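# Load aluminum blank into vise, stow parts and blanks

## Task

Set a single plain gray aluminum blank onto the two loose low bars inside the open vise, keeping both bars standing; its long side must bear against the fixed jaw (the end block without hoses) and its short end against the work stop (the short rod between the jaws). Every finished part goes flat into the black outfeed tray with its pocket facing up. Each remaining blank, aluminum or brass, must finish entirely on the infeed plate (the one with short pins), not stacked on another blank and not sitting on any pin. All blanks must finish either in their starting orientation on the plate or flipped over.

## Robot and tools

ROBOT. Two 7-joint arms, left_arm and right_arm, each ending in a two-finger gripper. left_arm's fingers can fold: grip with the outer quarter of the pads (near the fingertips) for a full squeeze; deeper grips may be loose, over-tight or slip, and pressing the fingertips into a surface folds them quietly. right_arm's fingers are rigid. Bases in the scene frame: left_arm at (+0.008, +0.343, +0.030) m, right_arm at (+0.048, -0.439, +0.030) m, both nearly unrotated, z up.

FRAMES. Scene frame: origin at table height midway between the arms, +x out over the table, +z up, left_arm toward +y. Each arm's end_effector_position (m, the point between closed pads) and end_effector_quat_wxyz are given in that arm's own base frame and can be off by a few cm. Gripper +z points along the fingers; the fingers close along its y axis. Fingertips extend about 33 mm past that point (9 mm when fully open).

ROW LAYOUT. Every command row is one flat list of 20 numbers, each in [-1, 1], covering both arms: left_arm's 7 joint values, then its gripper position, force_limit, speed; then the same 10 for right_arm. Joint order in rows and in all result lists: elbow, waist, upper arm roll, shoulder, wrist pitch, forearm roll, wrist roll. Joint values are offsets, not poses: they count from the arm's Joint targets as they stood when the action (or move) began, not from the previous row. Scale: 1.0 equals 1.427 rad for elbow, waist, upper arm roll and shoulder; 3.044 rad for forearm roll; 2.596 rad for wrist pitch; 3.91 rad for wrist roll. Sending 0 for all joints re-commands the current targets. Joint ranges (rad): waist ±2.901, shoulder ±1.836, upper arm roll ±2.901, elbow -3.077 to -0.117, forearm roll ±2.876, wrist pitch 0.440 to 4.622, wrist roll ±3.051. An action asking a joint more than 0.018 rad beyond its range is refused for both arms; staying within 0.05 rad of an end risks a fault.

GRIPPER NUMBERS (absolute commands, not offsets). position: +1 fully open (140 mm), about -0.8 pads touching, -1 closes until blocked. force_limit: pad force after a slow close, roughly 14 N at -1, 40 N at 0, 58 N at +1. speed: about 30 mm/s at -1, 140 at 0, 250 at +1; fast closes grip much harder. To leave a gripper alone, resend its last three numbers (0 is a real command).

TOOLS.
execute_actions(actions, cameras): actions is a list of actions; each action is a table of up to 15 rows, one per 1/30 s step, the last row held to fill 15 steps. Empty list just reports state.
move(target, speed, blend, blocking, cameras): target is one 20-number row or a list of up to 15 rows; all joint offsets count from the same starting Joint targets. speed is the top rate in rad/s of the joint with farthest to go, 0.01 to 2 (default 0.5), one value or one per target. blend (rad) rounds corners between list targets. Moves do not avoid obstacles or the other arm; new gripper numbers in later targets are applied after the arms come to rest there. blocking=false returns early while the move continues. Result adds a move: line (done, off_target, moving, held, fault) and the worst-lagging joint.
wait(seconds 0 to 10, cameras): let time pass holding commands.
stop(cameras): brake a running move.
zoom_image(camera, region [x0,y0,x1,y1] pixels, at most 504x504): camera is cam_high, cam_left_wrist or cam_right_wrist; all images are 896x504.
clear_fault(arm): releases a reported torque or force fault on left_arm or right_arm.
read_manual(section): licence texts only.
finished_scene(scene): ends the current scene, irreversibly; pass its number.

RESULT LINES. Joint positions, Joint velocities (rad, rad/s, per arm, joint order above; 'within noise' means still), Joint targets (base for next offsets), Joint torques and External joint torques (positive toward larger angle; outside pushes toward larger angle lower it), Flange force along gripper axes (includes held weight, noisy), Tool commands, position_measured in counts (3 open, 75 about 100 mm, 139 about 60 mm, 200 about 20 mm, 230 pads met). object_status: 0 moving, 1 blocked while opening, 2 blocked while closing (a grip), 3 reached target or pads met. 'joint sent to its limit', 'joint command not followed' (clearance check altered targets), MOTOR HOT and fault lines also appear. To tighten a grip, raise force_limit and nudge position (-1 to -0.98); to loosen, open and reclose slowly.

LIMITS AND CAUTIONS. Per-joint contact torque limits 35, 35, 32, 30 N m for waist, shoulder, upper arm roll, elbow; 12 for the three wrist joints; 40 N net outside force per arm including held weight. Exceeding either, passing a joint range, or overspeeding a joint stops the arm until clear_fault; after a force fault with a gripped object pinning the arm, open first. Long holds, stretched poses or pushing at unreachable targets overheat motors and brake the arm for 30 to 60 s. Avoid dropping parts, releasing moving parts, fast impacts, hard presses, squeezing parts still resting on something, swinging loads fast, and any contact between the two arms. Nothing may leave the table. Outside tugs on held parts may occur. Camera calibration is approximate; wrist camera images may lag arm motion.

Each tool is called as a command line: name --argument value for each argument, lists and objects as JSON in quotes; but a table of rows of numbers goes row by row, as --pt "numbers of a row", without its own name.

## Session

execute_actions --actions '[]'

Scene clock: 0.00 s.
left_arm: end_effector_position=(+0.1773, -0.2225, +0.2984) position_measured=3 object_status=3 end_effector_quat_wxyz=(-0.304, -0.357, +0.865, -0.182) | right_arm: end_effector_position=(+0.4602, +0.5841, +0.3235) position_measured=3 object_status=3 end_effector_quat_wxyz=(-0.361, +0.915, -0.176, -0.039)
Joint names: [elbow, waist, upper arm roll, shoulder, wrist pitch, forearm roll, wrist roll]
Joint positions: left_arm=[-2.711 -0.571 0.324 -0.837 1.675 -0.458 0.514] | right_arm=[-1.901 0.775 0.008 0.132 2.481 0.795 -0.941]
Joint velocities: within noise
Joint torques (N m): no reading
External joint torques (N m): no reading
Flange force (N): no reading
Joint targets: left_arm=[-2.711 -0.571 0.324 -0.837 1.675 -0.458 0.514] | right_arm=[-1.901 0.775 0.008 0.132 2.481 0.795 -0.941]
Tool commands: left_gripper/position=+1.0 left_gripper/force_limit=+1.0 left_gripper/speed=+1.0 right_gripper/position=+1.0 right_gripper/force_limit=+1.0 right_gripper/speed=+1.0

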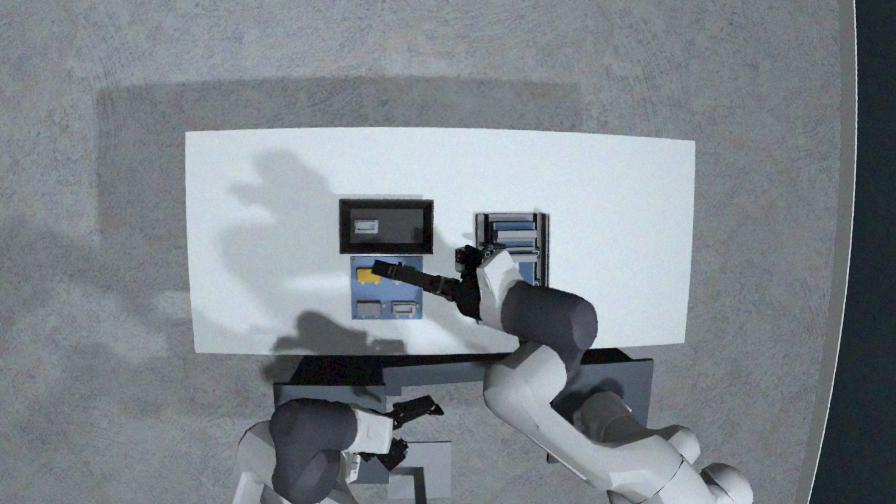

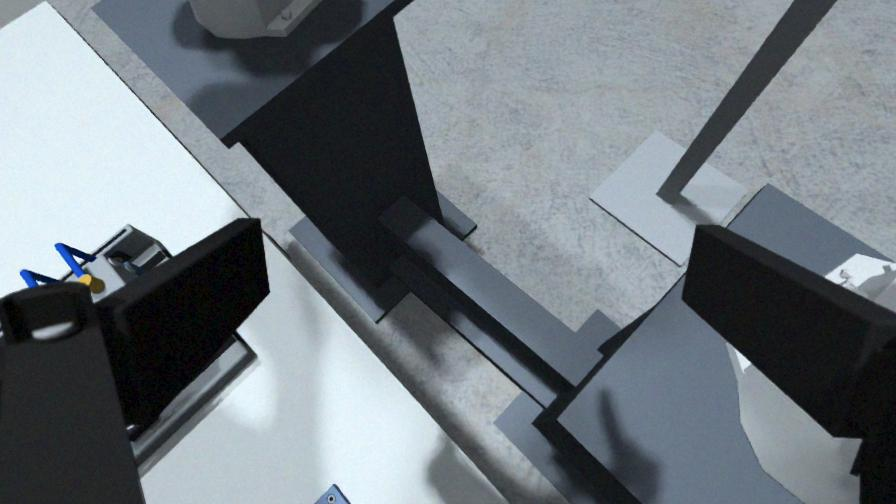

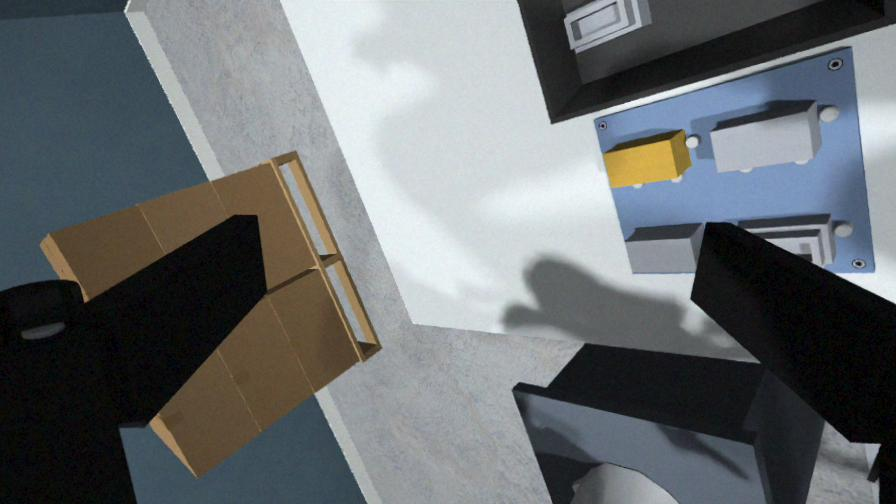

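zoom_image --camera "cam_high" --region '[320, 180, 580, 340]'

zoom_image --camera "cam_right_wrist" --region '[500, 0, 896, 300]'

Scaled by 1.938 from the camera's 896x504 image, which has a finer 1280x720 frame.

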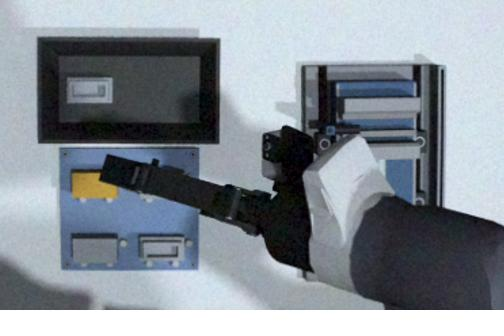

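Scaled by 1.273 from the camera's 896x504 image, which has a finer 1280x720 frame.

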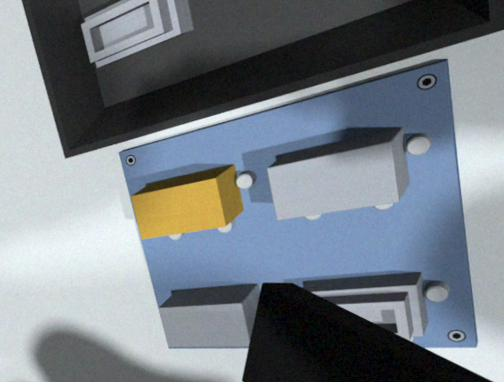

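move --target '[0, 0, 0, 0, 0, 0, 0, 1, 1, 1, 0.035, -0.1514, -0.0056, -0.1629, -0.2816, -0.2612, -0.0176, 1, 1, 1]' --speed 0.8

Scene clock: 53.03 s.
left_arm: end_effector_position=(+0.1773, -0.2225, +0.2984) position_measured=3 object_status=3 end_effector_quat_wxyz=(-0.304, -0.357, +0.865, -0.182) | right_arm: end_effector_position=(+0.4509, +0.2829, +0.3503) position_measured=3 object_status=3 end_effector_quat_wxyz=(-0.003, +1.000, -0.004, +0.001)
Joint names: [elbow, waist, upper arm roll, shoulder, wrist pitch, forearm roll, wrist roll]
Joint positions: left_arm=[-2.711 -0.571 0.324 -0.837 1.675 -0.458 0.514] | right_arm=[-1.851 0.56 -0.001 -0.101 1.755 0.003 -1.005]
Joint velocities: left_arm=[within noise] | right_arm=[0 0 0.001 0 -0.004 -0.001 -0.002]
Joint torques (N m): left_arm=[23.52 0.58 -3.78 -3.18 1.4 -0.68 -0.01] | right_arm=[26.31 -0.52 0.58 -28.71 2.37 0.42 -0.09]
External joint torques (N m): left_arm=[0.31 0.61 1.07 -0.29 0.13 0.16 -0.02] | right_arm=[1.29 -0.34 0.86 0.63 -0.32 -0.39 -0.09]
Flange force (N): left_arm=[-1.7 1.6 -1.9] | right_arm=[5.4 -3.9 -4.3]
Joint targets: left_arm=[-2.711 -0.571 0.324 -0.837 1.675 -0.458 0.514] | right_arm=[-1.851 0.559 0.000 -0.101 1.750 0.000 -1.009]
move: done
camera_calibration:
cam_left_wrist: T_world_to_cam=[[-0.72617, 0.680592, -0.0973207, 0.316222], [0.662717, 0.655254, -0.362558, 0.1446], [-0.182985, -0.327775, -0.926866, 0.378953], [0, 0, 0, 1]] pos_world=[0.203144, -0.185757, 0.434439]
cam_right_wrist: T_world_to_cam=[[0.00971343, -0.999872, -0.0127119, 0.292372], [-0.938815, -0.0134957, 0.344157, 0.310661], [-0.344285, 0.00859116, -0.938826, 0.617229], [0, 0, 0, 1]] pos_world=[0.501316, 0.291225, 0.476271]

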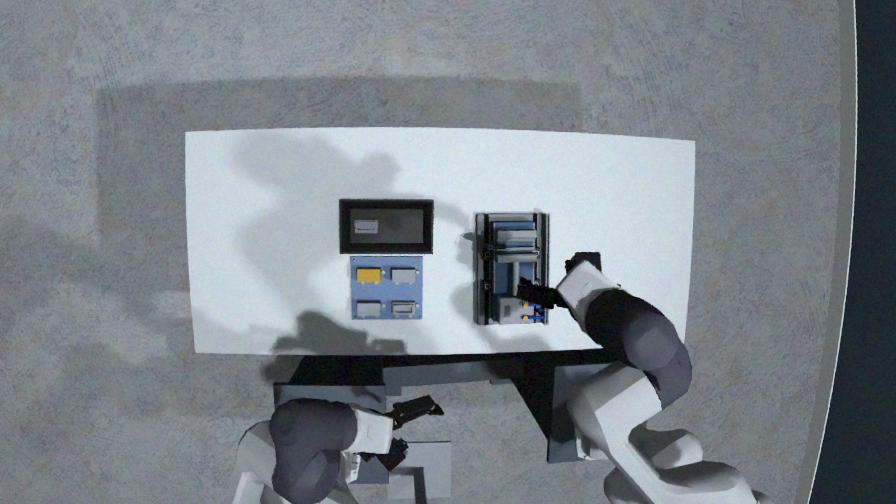

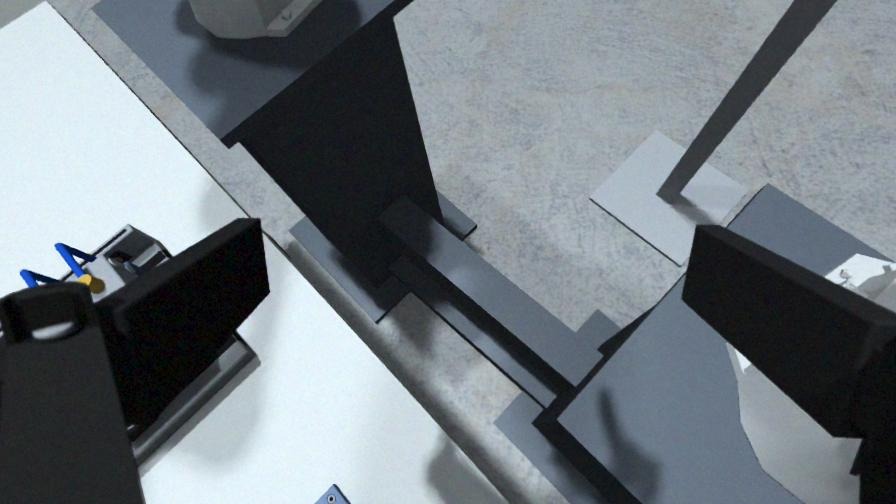

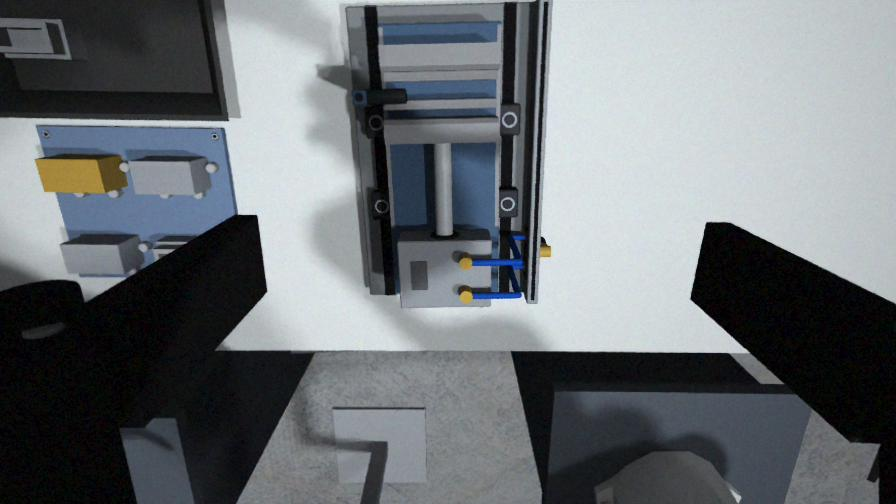

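zoom_image --camera "cam_right_wrist" --region '[300, 0, 600, 320]'

zoom_image --camera "cam_right_wrist" --region '[0, 0, 260, 290]'

zoom_image --camera "cam_high" --region '[330, 190, 570, 340]'

Scaled by 1.575 from the camera's 896x504 image, which has a finer 1280x720 frame.

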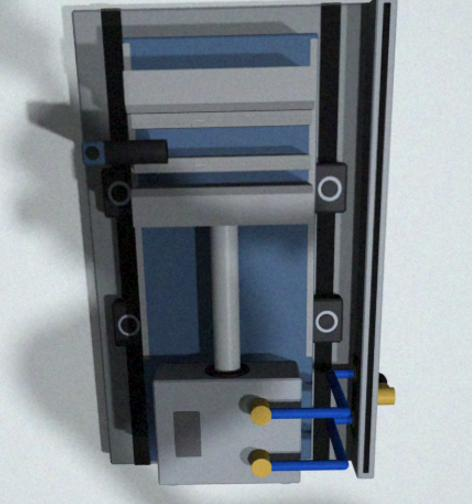

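Scaled by 1.738 from the camera's 896x504 image, which has a finer 1280x720 frame.

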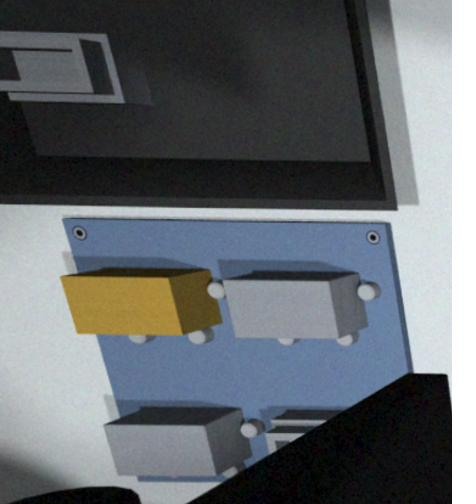

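Scaled by 2.100 from the camera's 896x504 image, which has a finer 1280x720 frame.

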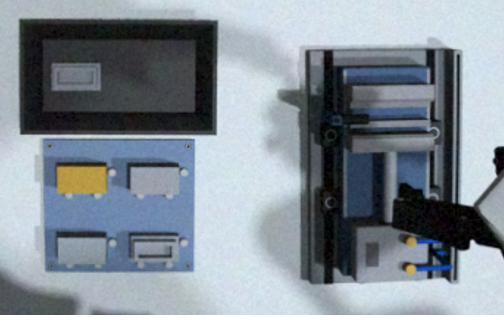

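move --target '[0.3178, 0.15, -0.227, 0.4174, 0.1314, 0.1505, 0.179, 1, 1, 1, -0.0928, -0.0191, 0, 0.0437, 0.075, 0, -0.0077, 1, 1, 1]' --speed 0.8

Scene clock: 86.80 s.
left_arm: end_effector_position=(+0.4433, -0.1664, +0.2503) position_measured=3 object_status=3 end_effector_quat_wxyz=(-0.001, -0.003, +1.000, -0.001) | right_arm: end_effector_position=(+0.4695, +0.2770, +0.2703) position_measured=3 object_status=3 end_effector_quat_wxyz=(+0.000, +1.000, -0.002, -0.002)
Joint names: [elbow, waist, upper arm roll, shoulder, wrist pitch, forearm roll, wrist roll]
Joint positions: left_arm=[-2.259 -0.358 0.001 -0.244 2.014 -0.004 1.209] | right_arm=[-1.982 0.533 -0.001 -0.039 1.941 0.003 -1.036]
Joint velocities: left_arm=[0 -0.001 0 0 -0.001 0 0.007] | right_arm=[within noise]
Joint torques (N m): left_arm=[24.74 1.01 0.32 -23.07 2.78 1.12 0.23] | right_arm=[25.99 -0.72 0.69 -30.87 2.86 0.44 -0.29]
External joint torques (N m): left_arm=[0.53 1.05 0.59 0.37 0.34 0.42 0.23] | right_arm=[1.1 -0.72 0.73 0.55 0.21 -0.33 -0.29]
Flange force (N): left_arm=[-3.3 1.0 0.1] | right_arm=[5.0 -2.4 -1.4]
Joint targets: left_arm=[-2.257 -0.357 0.000 -0.242 2.016 0.000 1.214] | right_arm=[-1.983 0.531 0.000 -0.039 1.945 0.000 -1.040]
move: done
camera_calibration:
cam_left_wrist: T_world_to_cam=[[-0.00543572, 0.999983, -0.00195553, 0.176264], [0.94191, 0.00577675, 0.335816, -0.492532], [0.335821, -0.0000165324, -0.941926, 0.229763], [0, 0, 0, 1]] pos_world=[0.387719, -0.173412, 0.382164]
cam_right_wrist: T_world_to_cam=[[0.0135164, -0.999873, -0.00841964, 0.28236], [-0.936654, -0.0156083, 0.349907, 0.353598], [-0.349994, 0.00315681, -0.936747, 0.55219], [0, 0, 0, 1]] pos_world=[0.520645, 0.2861, 0.395913]

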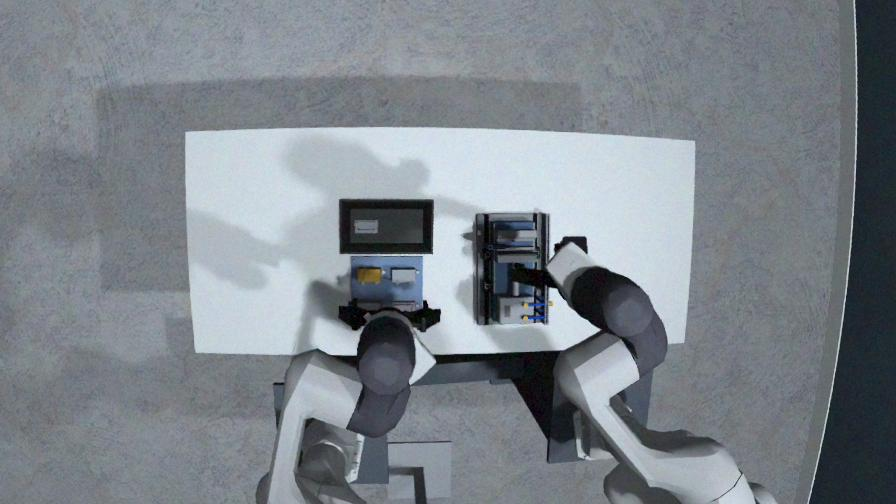

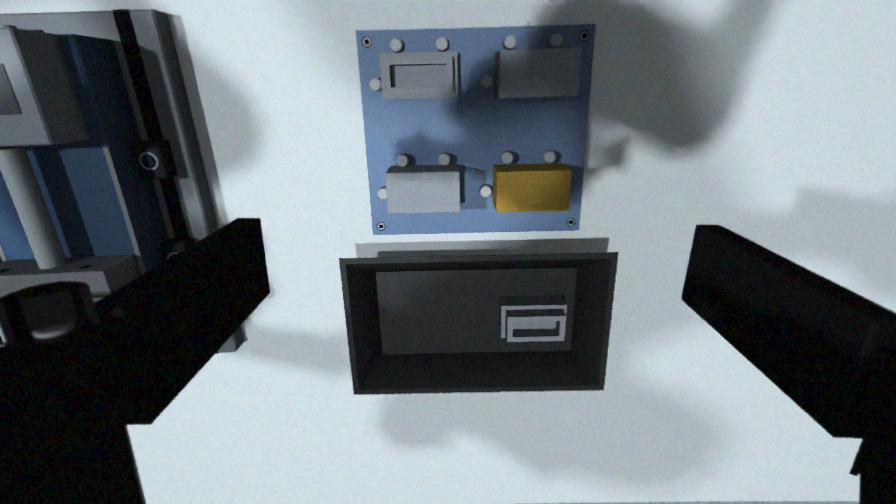

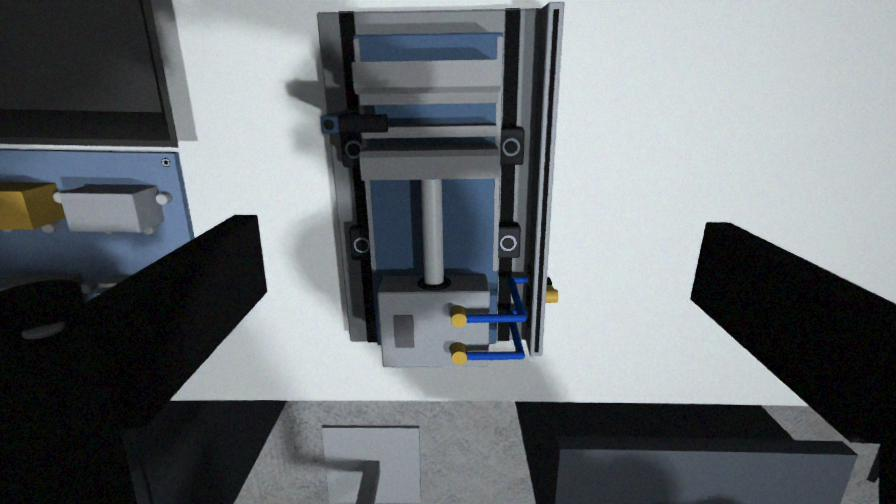

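zoom_image --camera "cam_left_wrist" --region '[340, 10, 620, 240]'

zoom_image --camera "cam_left_wrist" --region '[330, 230, 630, 400]'

zoom_image --camera "cam_right_wrist" --region '[310, 0, 580, 200]'

Scaled by 1.800 from the camera's 896x504 image, which has a finer 1280x720 frame.

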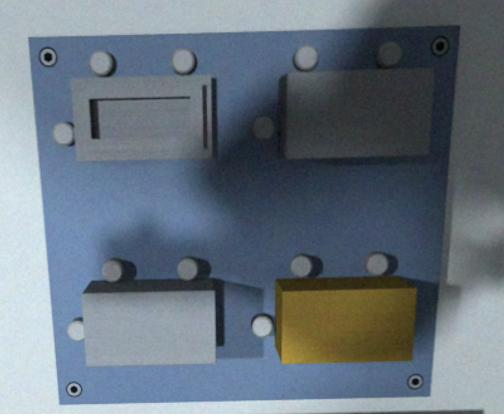

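Scaled by 1.680 from the camera's 896x504 image, which has a finer 1280x720 frame.

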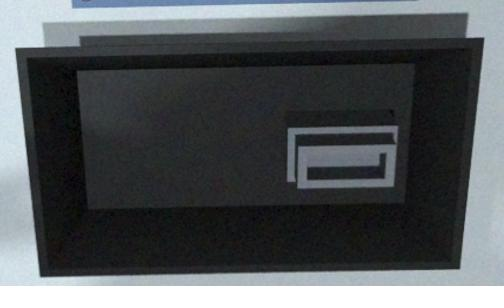

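Scaled by 1.867 from the camera's 896x504 image, which has a finer 1280x720 frame.

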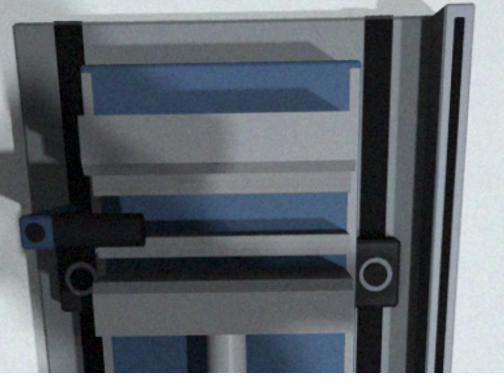

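move --target '[-0.0352, 0.0123, 0, 0.1086, 0.0787, 0, 0.0044, 1, 1, 1, -0.0946, 0.0006, 0, 0.0446, 0.0762, 0, 0.8037, 1, 1, 1]' --speed 1.2

Scene clock: 137.63 s.
left_arm: end_effector_position=(+0.4696, -0.1666, +0.1707) position_measured=3 object_status=3 end_effector_quat_wxyz=(-0.001, -0.003, +1.000, -0.001) | right_arm: end_effector_position=(+0.4696, +0.2769, +0.1906) position_measured=3 object_status=3 end_effector_quat_wxyz=(-0.001, -0.001, +1.000, +0.000)
Joint names: [elbow, waist, upper arm roll, shoulder, wrist pitch, forearm roll, wrist roll]
Joint positions: left_arm=[-2.307 -0.341 0.001 -0.088 2.218 -0.004 1.228] | right_arm=[-2.117 0.533 -0.001 0.024 2.138 0.003 2.098]
Joint velocities: left_arm=[within noise] | right_arm=[0 0 -0.002 0.001 0 -0.001 0.005]
Joint torques (N m): left_arm=[22.96 0.97 0.5 -27.31 2.76 0.95 0.11] | right_arm=[24.91 -0.29 0.83 -31.52 2.63 0.47 0.1]
External joint torques (N m): left_arm=[-0.13 1.03 0.64 0.53 0.31 0.32 0.11] | right_arm=[1.17 -0.26 0.84 0.85 0.19 -0.26 0.1]
Flange force (N): left_arm=[-1.5 1.5 1.7] | right_arm=[-5.2 3.9 -0.3]
Joint targets: left_arm=[-2.308 -0.339 0.000 -0.087 2.220 0.000 1.232] | right_arm=[-2.118 0.532 0.000 0.025 2.143 0.000 2.103]
move: done
camera_calibration:
cam_left_wrist: T_world_to_cam=[[-0.004314, 0.999989, -0.00171133, 0.175928], [0.941318, 0.00463845, 0.337488, -0.490776], [0.337493, -0.000154978, -0.941328, 0.145126], [0, 0, 0, 1]] pos_world=[0.413756, -0.173627, 0.302543]
cam_right_wrist: T_world_to_cam=[[-0.0202335, 0.999774, -0.00659601, -0.256609], [0.938793, 0.0212677, 0.343824, -0.508206], [0.343886, 0.000764458, -0.939011, 0.152748], [0, 0, 0, 1]] pos_world=[0.41938, 0.267243, 0.316473]

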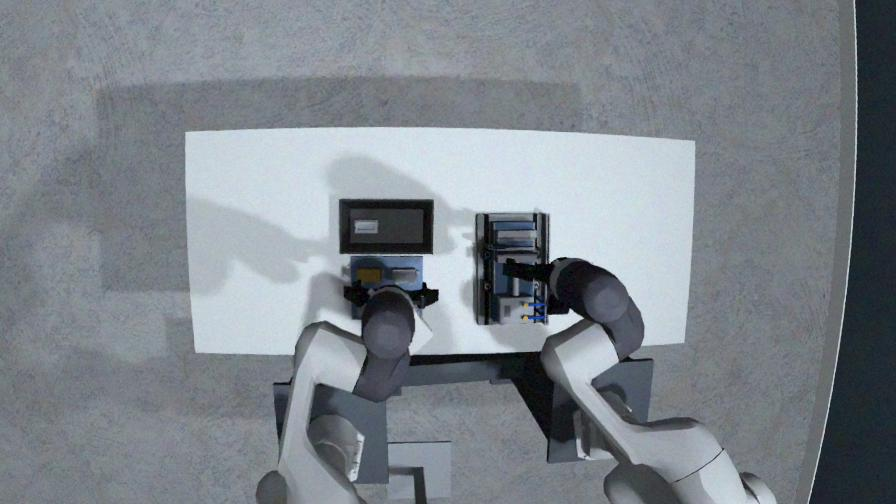

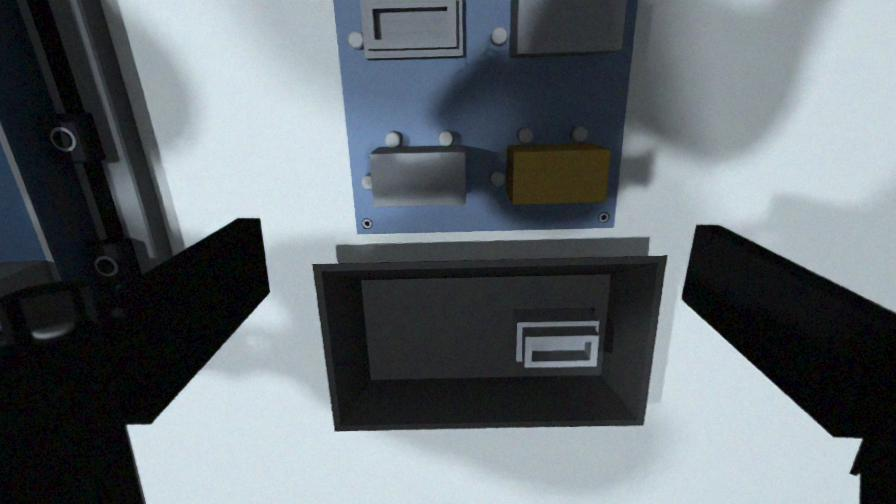

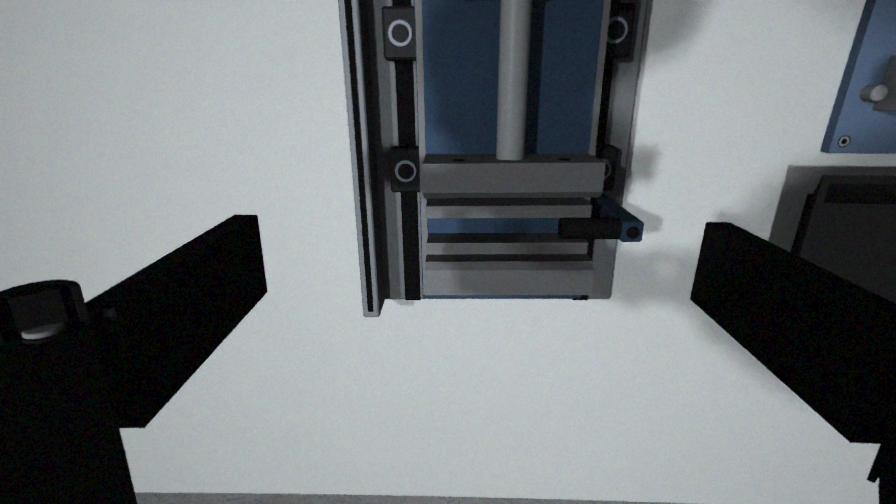

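zoom_image --camera "cam_right_wrist" --region '[340, 120, 660, 330]'

zoom_image --camera "cam_left_wrist" --region '[320, 0, 640, 240]'

zoom_image --camera "cam_left_wrist" --region '[300, 240, 680, 440]'

Scaled by 1.575 from the camera's 896x504 image, which has a finer 1280x720 frame.

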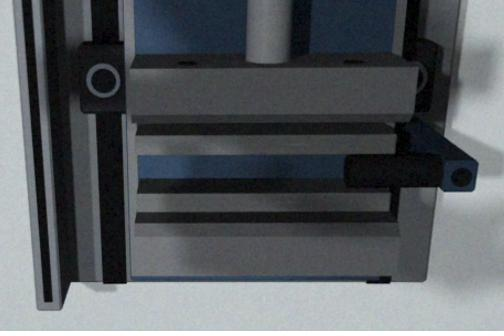

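Scaled by 1.575 from the camera's 896x504 image, which has a finer 1280x720 frame.

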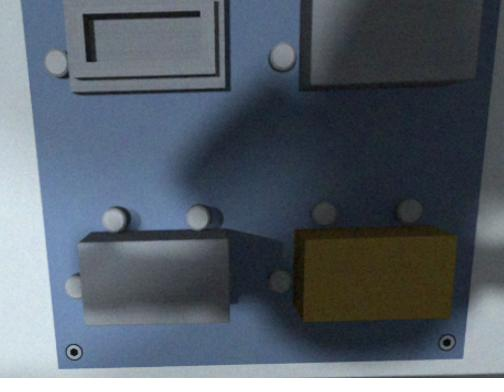

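Scaled by 1.326 from the camera's 896x504 image, which has a finer 1280x720 frame.

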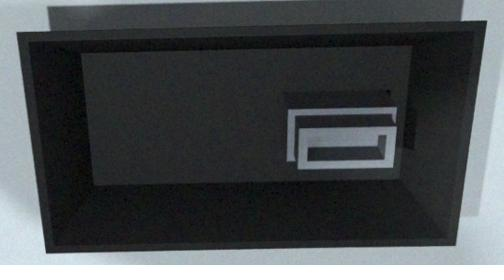

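move --target '[-0.2598, -0.1224, 0, -0.1715, 0.0489, 0, -0.0447, 1, 1, 1, 0.0538, 0.0034, 0, 0.0855, 0.0174, 0, -0.4005, 1, 1, 1]' --speed 0.8

Scene clock: 226.73 s.
left_arm: end_effector_position=(+0.3438, -0.1937, +0.1296) position_measured=3 object_status=3 end_effector_quat_wxyz=(-0.002, -0.001, +1.000, -0.001) | right_arm: end_effector_position=(+0.4945, +0.2931, +0.1596) position_measured=3 object_status=3 end_effector_quat_wxyz=(+0.002, +0.704, -0.710, -0.002)
Joint names: [elbow, waist, upper arm roll, shoulder, wrist pitch, forearm roll, wrist roll]
Joint positions: left_arm=[-2.677 -0.512 0.001 -0.33 2.345 -0.003 1.06] | right_arm=[-2.043 0.535 -0.001 0.146 2.184 0.003 0.542]
Joint velocities: left_arm=[within noise] | right_arm=[0 0 0.001 0.001 0.001 0 -0.004]
Joint torques (N m): left_arm=[21.62 0.22 0.48 -18.56 2.79 0.86 -0.23] | right_arm=[25.19 0.16 0.9 -35.27 2.72 0.36 -0.2]
External joint torques (N m): left_arm=[-0.18 0.26 0.81 -0.54 0.35 0.31 -0.23] | right_arm=[1.65 0.13 0.76 1.1 0.2 -0.26 -0.2]
Flange force (N): left_arm=[1.3 2.1 0.2] | right_arm=[-5.1 -7.7 -0.1]
Joint targets: left_arm=[-2.678 -0.514 0.000 -0.332 2.347 0.000 1.057] | right_arm=[-2.041 0.537 0.000 0.147 2.188 0.000 0.537]
move: done
camera_calibration:
cam_left_wrist: T_world_to_cam=[[-0.000732756, 1, -0.000161108, 0.200937], [0.942141, 0.000744366, 0.335215, -0.359181], [0.335215, 0.0000938448, -0.942142, 0.149799], [0, 0, 0, 1]] pos_world=[0.288332, -0.200683, 0.261567]
cam_right_wrist: T_world_to_cam=[[-0.999965, -0.0080911, -0.00234104, 0.506636], [-0.00840145, 0.938261, 0.345826, -0.321924], [-0.000601605, 0.345834, -0.938296, 0.184227], [0, 0, 0, 1]] pos_world=[0.504024, 0.242436, 0.285376]

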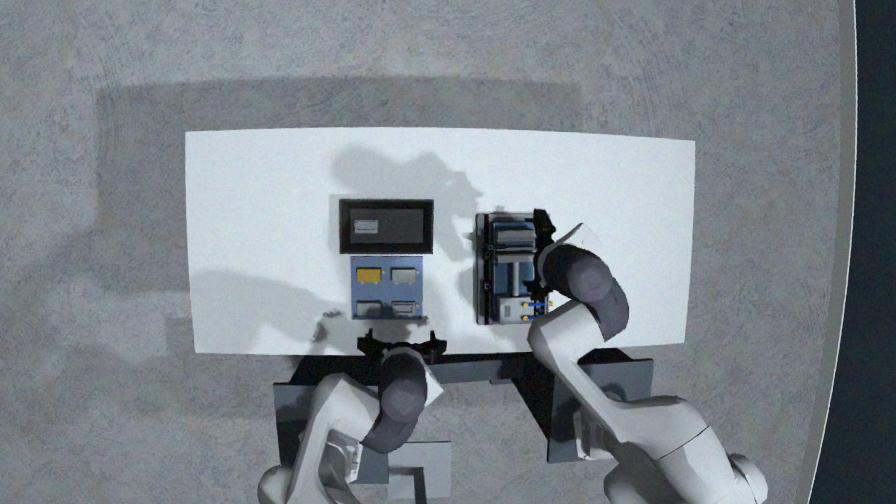

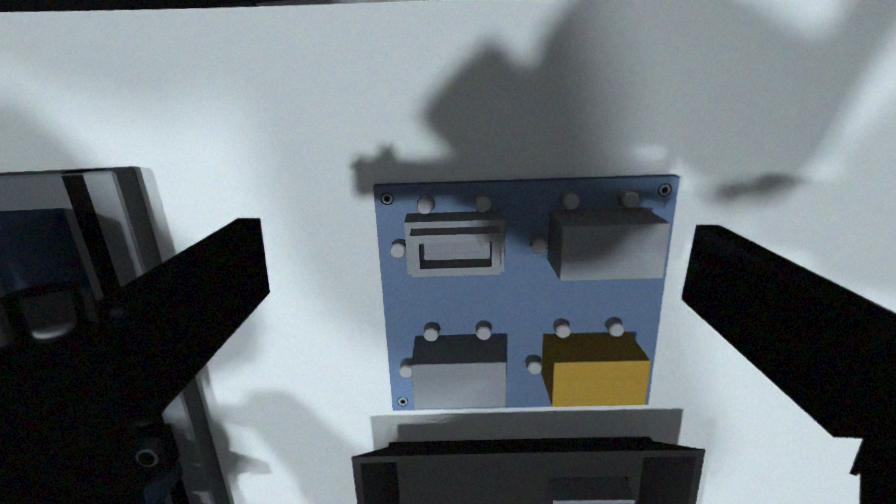

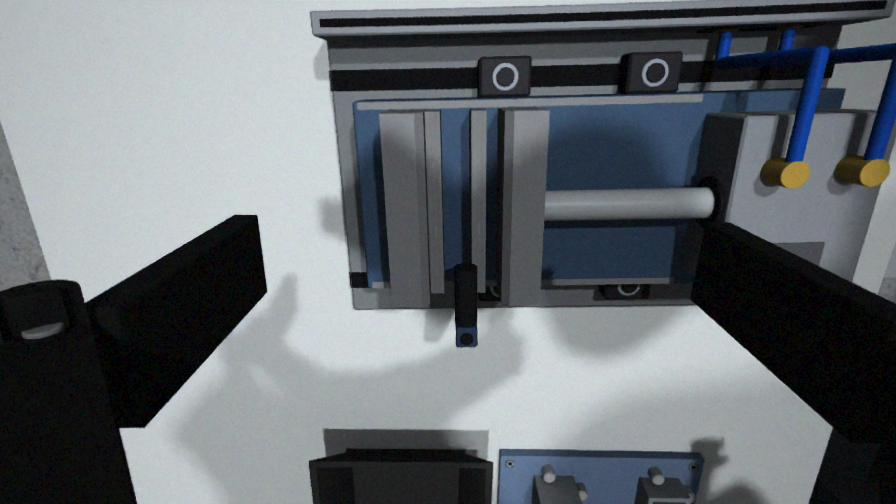

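zoom_image --camera "cam_right_wrist" --region '[330, 70, 590, 360]'

zoom_image --camera "cam_left_wrist" --region '[370, 170, 690, 420]'

Scaled by 1.738 from the camera's 896x504 image, which has a finer 1280x720 frame.

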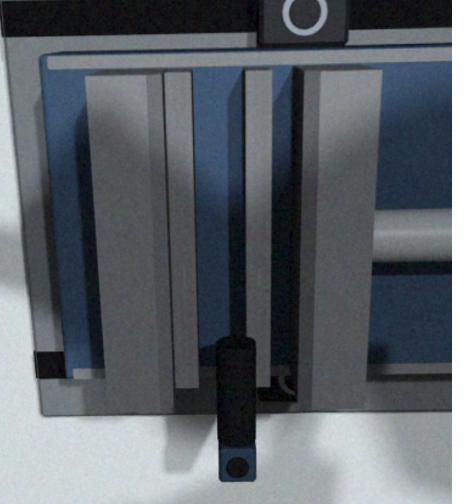

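Scaled by 1.575 from the camera's 896x504 image, which has a finer 1280x720 frame.

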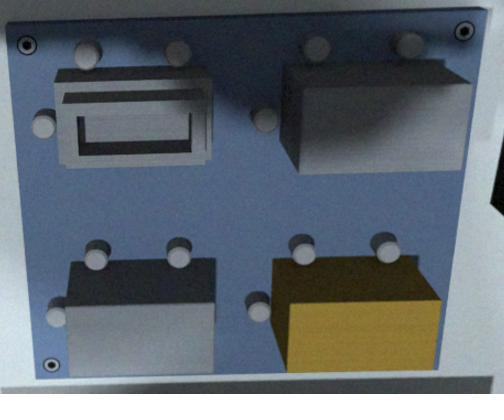

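zoom_image --camera "cam_left_wrist" --region '[380, 180, 540, 300]'

Scaled by 3.150 from the camera's 896x504 image, which has a finer 1280x720 frame.

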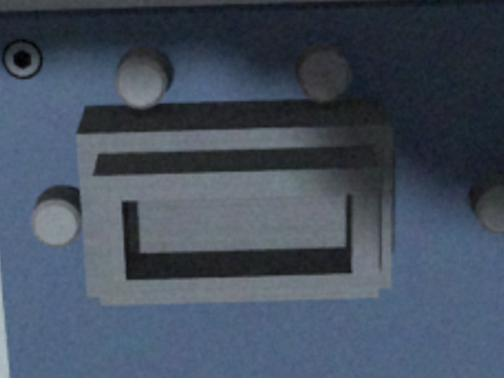

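move --target '[0.053, 0.0287, 0, 0.1181, 0.0354, 0, 0.004, 0.175, -1, 0, 0, 0, 0, 0, 0, 0, -0.8036, 1, 1, 1]' --speed 1.6 --cameras '["cam_left_wrist", "cam_right_wrist"]'

Scene clock: 299.97 s.
left_arm: end_effector_position=(+0.3805, -0.1955, +0.0997) position_measured=107 object_status=3 end_effector_quat_wxyz=(-0.002, -0.015, +1.000, +0.000) | right_arm: end_effector_position=(+0.4947, +0.2932, +0.1597) position_measured=3 object_status=3 end_effector_quat_wxyz=(-0.001, +0.710, +0.704, -0.002)
Joint names: [elbow, waist, upper arm roll, shoulder, wrist pitch, forearm roll, wrist roll]
Joint positions: left_arm=[-2.604 -0.474 0.001 -0.165 2.437 -0.003 1.069] | right_arm=[-2.042 0.536 -0.001 0.146 2.184 0.002 -2.6]
Joint velocities: left_arm=[within noise] | right_arm=[-0.001 0.001 0 0.001 0 0 -0.006]
Joint torques (N m): left_arm=[21.11 0.97 0.58 -22.32 2.76 0.8 0.11] | right_arm=[25.15 0.09 0.94 -35.37 2.7 0.54 -0.26]
External joint torques (N m): left_arm=[0.46 0.92 0.68 0.31 0.33 0.31 0.11] | right_arm=[1.56 0.13 0.84 1.06 0.13 -0.24 -0.26]
Flange force (N): left_arm=[-3.0 0.8 1.3] | right_arm=[4.8 7.4 -0.2]
Joint targets: left_arm=[-2.603 -0.473 0.000 -0.163 2.439 0.000 1.072] | right_arm=[-2.041 0.537 0.000 0.147 2.188 0.000 -2.605]
move: done
camera_calibration:
cam_left_wrist: T_world_to_cam=[[-0.0300017, 0.99955, 0.0000755906, 0.213824], [0.941601, 0.028237, 0.335546, -0.378167], [0.335393, 0.0101381, -0.942024, 0.111174], [0, 0, 0, 1]] pos_world=[0.325211, -0.204176, 0.231605]
cam_right_wrist: T_world_to_cam=[[0.999889, 0.00884539, -0.0120042, -0.485836], [0.012462, -0.937778, 0.347013, 0.217497], [-0.0081878, -0.347124, -0.937784, 0.391158], [0, 0, 0, 1]] pos_world=[0.486274, 0.344042, 0.285515]
Images, in order (width x height): cam_left_wrist 896x504, cam_right_wrist 896x504.

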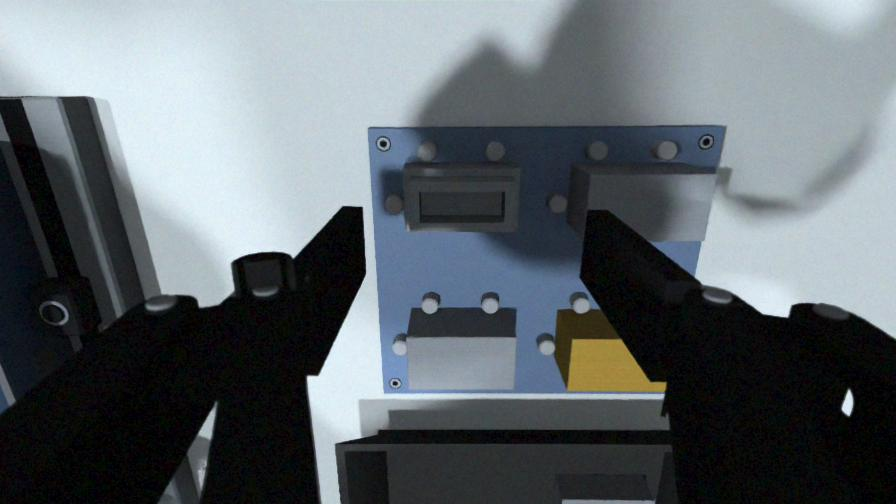

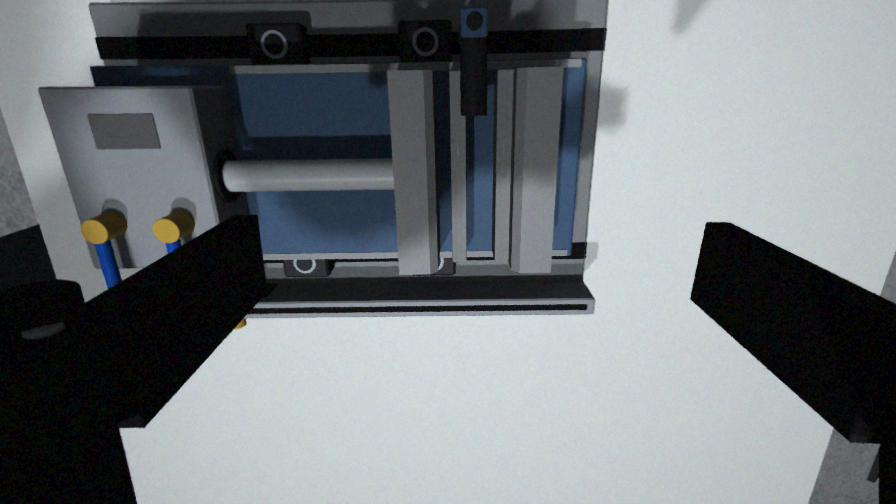

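zoom_image --camera "cam_left_wrist" --region '[330, 110, 610, 290]'

zoom_image --camera "cam_right_wrist" --region '[370, 0, 630, 290]'

Scaled by 1.800 from the camera's 896x504 image, which has a finer 1280x720 frame.

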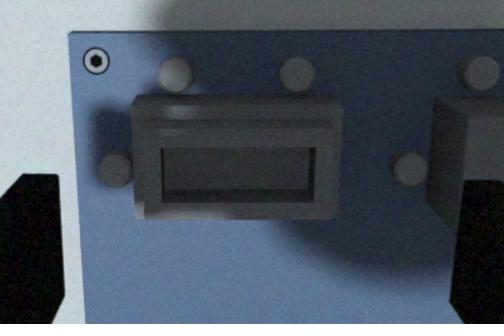

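Scaled by 1.738 from the camera's 896x504 image, which has a finer 1280x720 frame.

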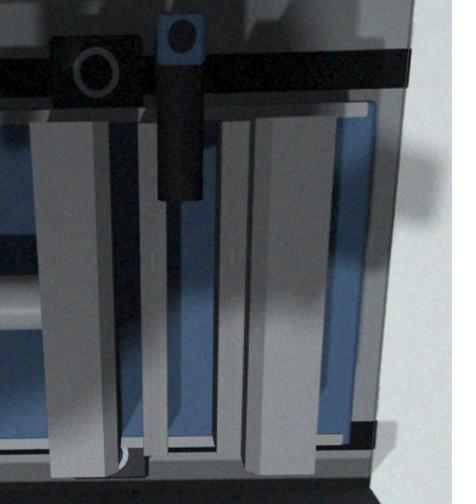

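zoom_image --camera "cam_right_wrist" --region '[380, 20, 580, 160]'

zoom_image --camera "cam_right_wrist" --region '[380, 150, 580, 290]'

Scaled by 2.520 from the camera's 896x504 image, which has a finer 1280x720 frame.

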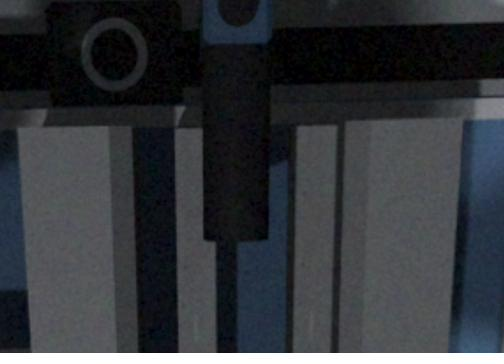

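Scaled by 2.520 from the camera's 896x504 image, which has a finer 1280x720 frame.

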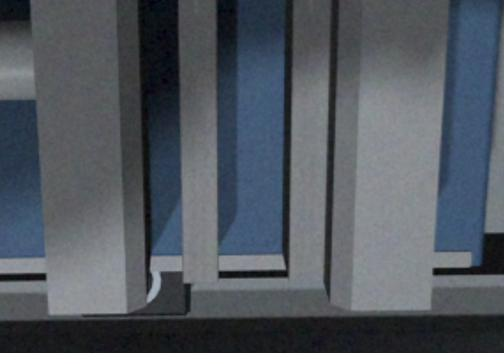

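move --pt "-0.0055 -0.001 0 0.0659 0.0396 0 -0.0002 0.175 -1 0 0 0 0 0 0 0 0 1 1 1" --pt "-0.0128 -0.001 0 0.128 0.0778 0 -0.0002 0.175 -1 0 0 0 0 0 0 0 0 1 1 1" --speed 0.25 --blend 0.05 --cameras '["cam_left_wrist"]'

Scene clock: 364.23 s.
left_arm: end_effector_position=(+0.3857, -0.1978, +0.0323) position_measured=107 object_status=3 end_effector_quat_wxyz=(-0.001, -0.016, +1.000, -0.001) | right_arm: end_effector_position=(+0.4947, +0.2933, +0.1597) position_measured=3 object_status=3 end_effector_quat_wxyz=(-0.001, +0.709, +0.705, -0.002)
Joint names: [elbow, waist, upper arm roll, shoulder, wrist pitch, forearm roll, wrist roll]
Joint positions: left_arm=[-2.62 -0.474 0.001 0.018 2.638 -0.003 1.069] | right_arm=[-2.042 0.536 -0.001 0.146 2.184 0.002 -2.602]
Joint velocities: left_arm=[0.002 0.001 -0.001 0 0.004 0 0] | right_arm=[within noise]
Joint torques (N m): left_arm=[17.97 0.6 0.65 -25.88 2.76 0.66 0.07] | right_arm=[25 0.08 0.83 -35.38 2.68 0.54 -0.24]
External joint torques (N m): left_arm=[0.1 0.6 0.63 0.33 0.31 0.28 0.07] | right_arm=[1.38 0.22 0.82 1.13 0.11 -0.24 -0.24]
Flange force (N): left_arm=[-1.5 0.9 1.8] | right_arm=[4.6 6.9 0.0]
Joint targets: left_arm=[-2.621 -0.474 0.000 0.019 2.641 0.000 1.072] | right_arm=[-2.041 0.537 0.000 0.147 2.188 0.000 -2.605]
move: done; blend cut to 0.0496 rad at target 1
camera_calibration:
cam_left_wrist: T_world_to_cam=[[-0.0302286, 0.999543, -0.000218626, 0.216397], [0.940903, 0.028529, 0.337472, -0.360051], [0.337324, 0.0099956, -0.941336, 0.0451944], [0, 0, 0, 1]] pos_world=[0.33007, -0.206478, 0.164098]
Images, in order (width x height): cam_left_wrist 896x504.

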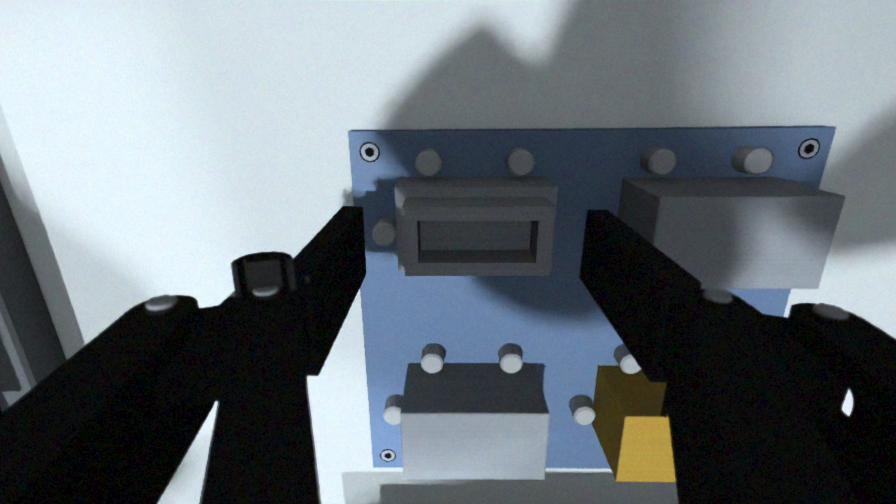

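zoom_image --camera "cam_left_wrist" --region '[340, 150, 620, 310]'

Scaled by 1.800 from the camera's 896x504 image, which has a finer 1280x720 frame.

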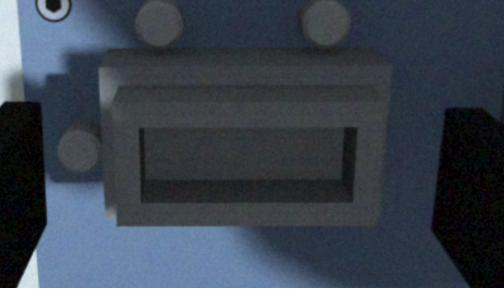

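move --pt "-0.0023 0.0026 0 -0.0011 0.0003 0 0.0009 0.175 -1 0 0 0 0 0 0 0 0 1 1 1" --pt "-0.0023 0.0026 0 -0.0011 0.0003 0 0.0009 -1 -0.05 -1 0 0 0 0 0 0 0 1 1 1" --speed 0.1 --cameras '["cam_left_wrist"]'

Scene clock: 377.87 s.
left_arm: end_effector_position=(+0.3853, -0.1965, +0.0316) position_measured=153 object_status=0 end_effector_quat_wxyz=(-0.001, -0.015, +1.000, +0.000) | right_arm: end_effector_position=(+0.4948, +0.2933, +0.1598) position_measured=3 object_status=3 end_effector_quat_wxyz=(-0.001, +0.709, +0.705, -0.002)
Joint names: [elbow, waist, upper arm roll, shoulder, wrist pitch, forearm roll, wrist roll]
Joint positions: left_arm=[-2.623 -0.472 0.001 0.018 2.64 -0.003 1.072] | right_arm=[-2.042 0.536 -0.001 0.146 2.184 0.002 -2.602]
Joint velocities: within noise
Joint torques (N m): left_arm=[17.34 0.94 0.67 -25.36 2.72 0.65 0.13] | right_arm=[25.03 0.12 0.9 -35.38 2.67 0.55 -0.3]
External joint torques (N m): left_arm=[-0.55 0.87 0.59 0.94 0.27 0.28 0.13] | right_arm=[1.53 0.13 0.76 0.92 0.11 -0.23 -0.3]
Flange force (N): left_arm=[-1.2 1.6 3.5] | right_arm=[4.4 7.0 -0.4]
Joint targets: left_arm=[-2.624 -0.470 0.000 0.018 2.642 0.000 1.075] | right_arm=[-2.041 0.537 0.000 0.147 2.188 0.000 -2.605]
move: done
camera_calibration:
cam_left_wrist: T_world_to_cam=[[-0.0299027, 0.999553, 0.0000747609, 0.214937], [0.941084, 0.0281283, 0.337, -0.359597], [0.336848, 0.0101476, -0.941505, 0.0448922], [0, 0, 0, 1]] pos_world=[0.329717, -0.205182, 0.163434]
Images, in order (width x height): cam_left_wrist 896x504.

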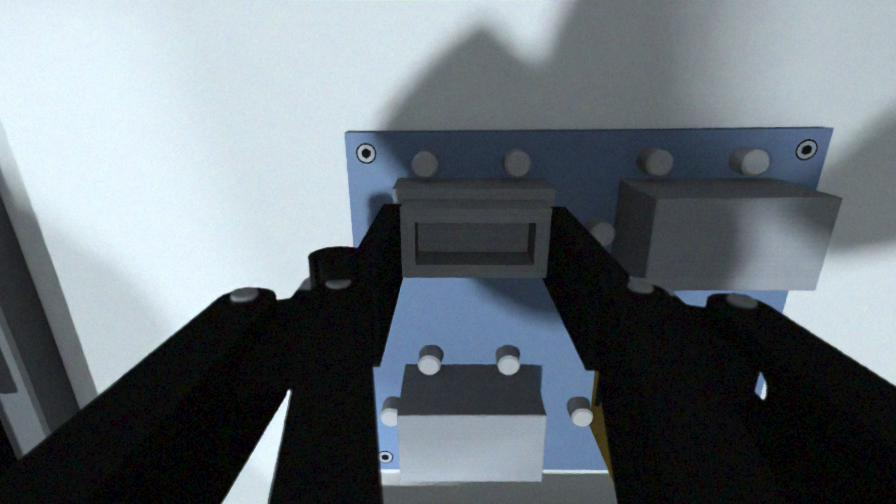

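execute_actions --actions '[]' --cameras '[]'

Scene clock: 379.37 s.
left_arm: end_effector_position=(+0.3853, -0.1965, +0.0316) position_measured=153 object_status=2 end_effector_quat_wxyz=(-0.001, -0.015, +1.000, +0.000) | right_arm: end_effector_position=(+0.4948, +0.2933, +0.1598) position_measured=3 object_status=3 end_effector_quat_wxyz=(-0.001, +0.709, +0.705, -0.002)
Joint names: [elbow, waist, upper arm roll, shoulder, wrist pitch, forearm roll, wrist roll]
Joint positions: left_arm=[-2.623 -0.472 0.001 0.018 2.64 -0.003 1.072] | right_arm=[-2.042 0.536 -0.001 0.146 2.184 0.002 -2.602]
Joint velocities: within noise
Joint torques (N m): left_arm=[17.46 0.95 0.63 -25.35 2.72 0.64 0.1] | right_arm=[24.97 0.01 0.91 -35.45 2.64 0.54 -0.19]
External joint torques (N m): left_arm=[-0.41 0.96 0.63 0.94 0.27 0.27 0.1] | right_arm=[1.41 0 0.75 0.95 0.08 -0.24 -0.19]
Flange force (N): left_arm=[-1.6 1.5 3.5] | right_arm=[4.3 6.7 -0.3]
Joint targets: left_arm=[-2.624 -0.470 0.000 0.018 2.642 0.000 1.075] | right_arm=[-2.041 0.537 0.000 0.147 2.188 0.000 -2.605]
Tool commands: left_gripper/position=-1.0 left_gripper/force_limit=-0.05 left_gripper/speed=-1.0 right_gripper/position=+1.0 right_gripper/force_limit=+1.0 right_gripper/speed=+1.0
No camera images: "cameras" was empty.


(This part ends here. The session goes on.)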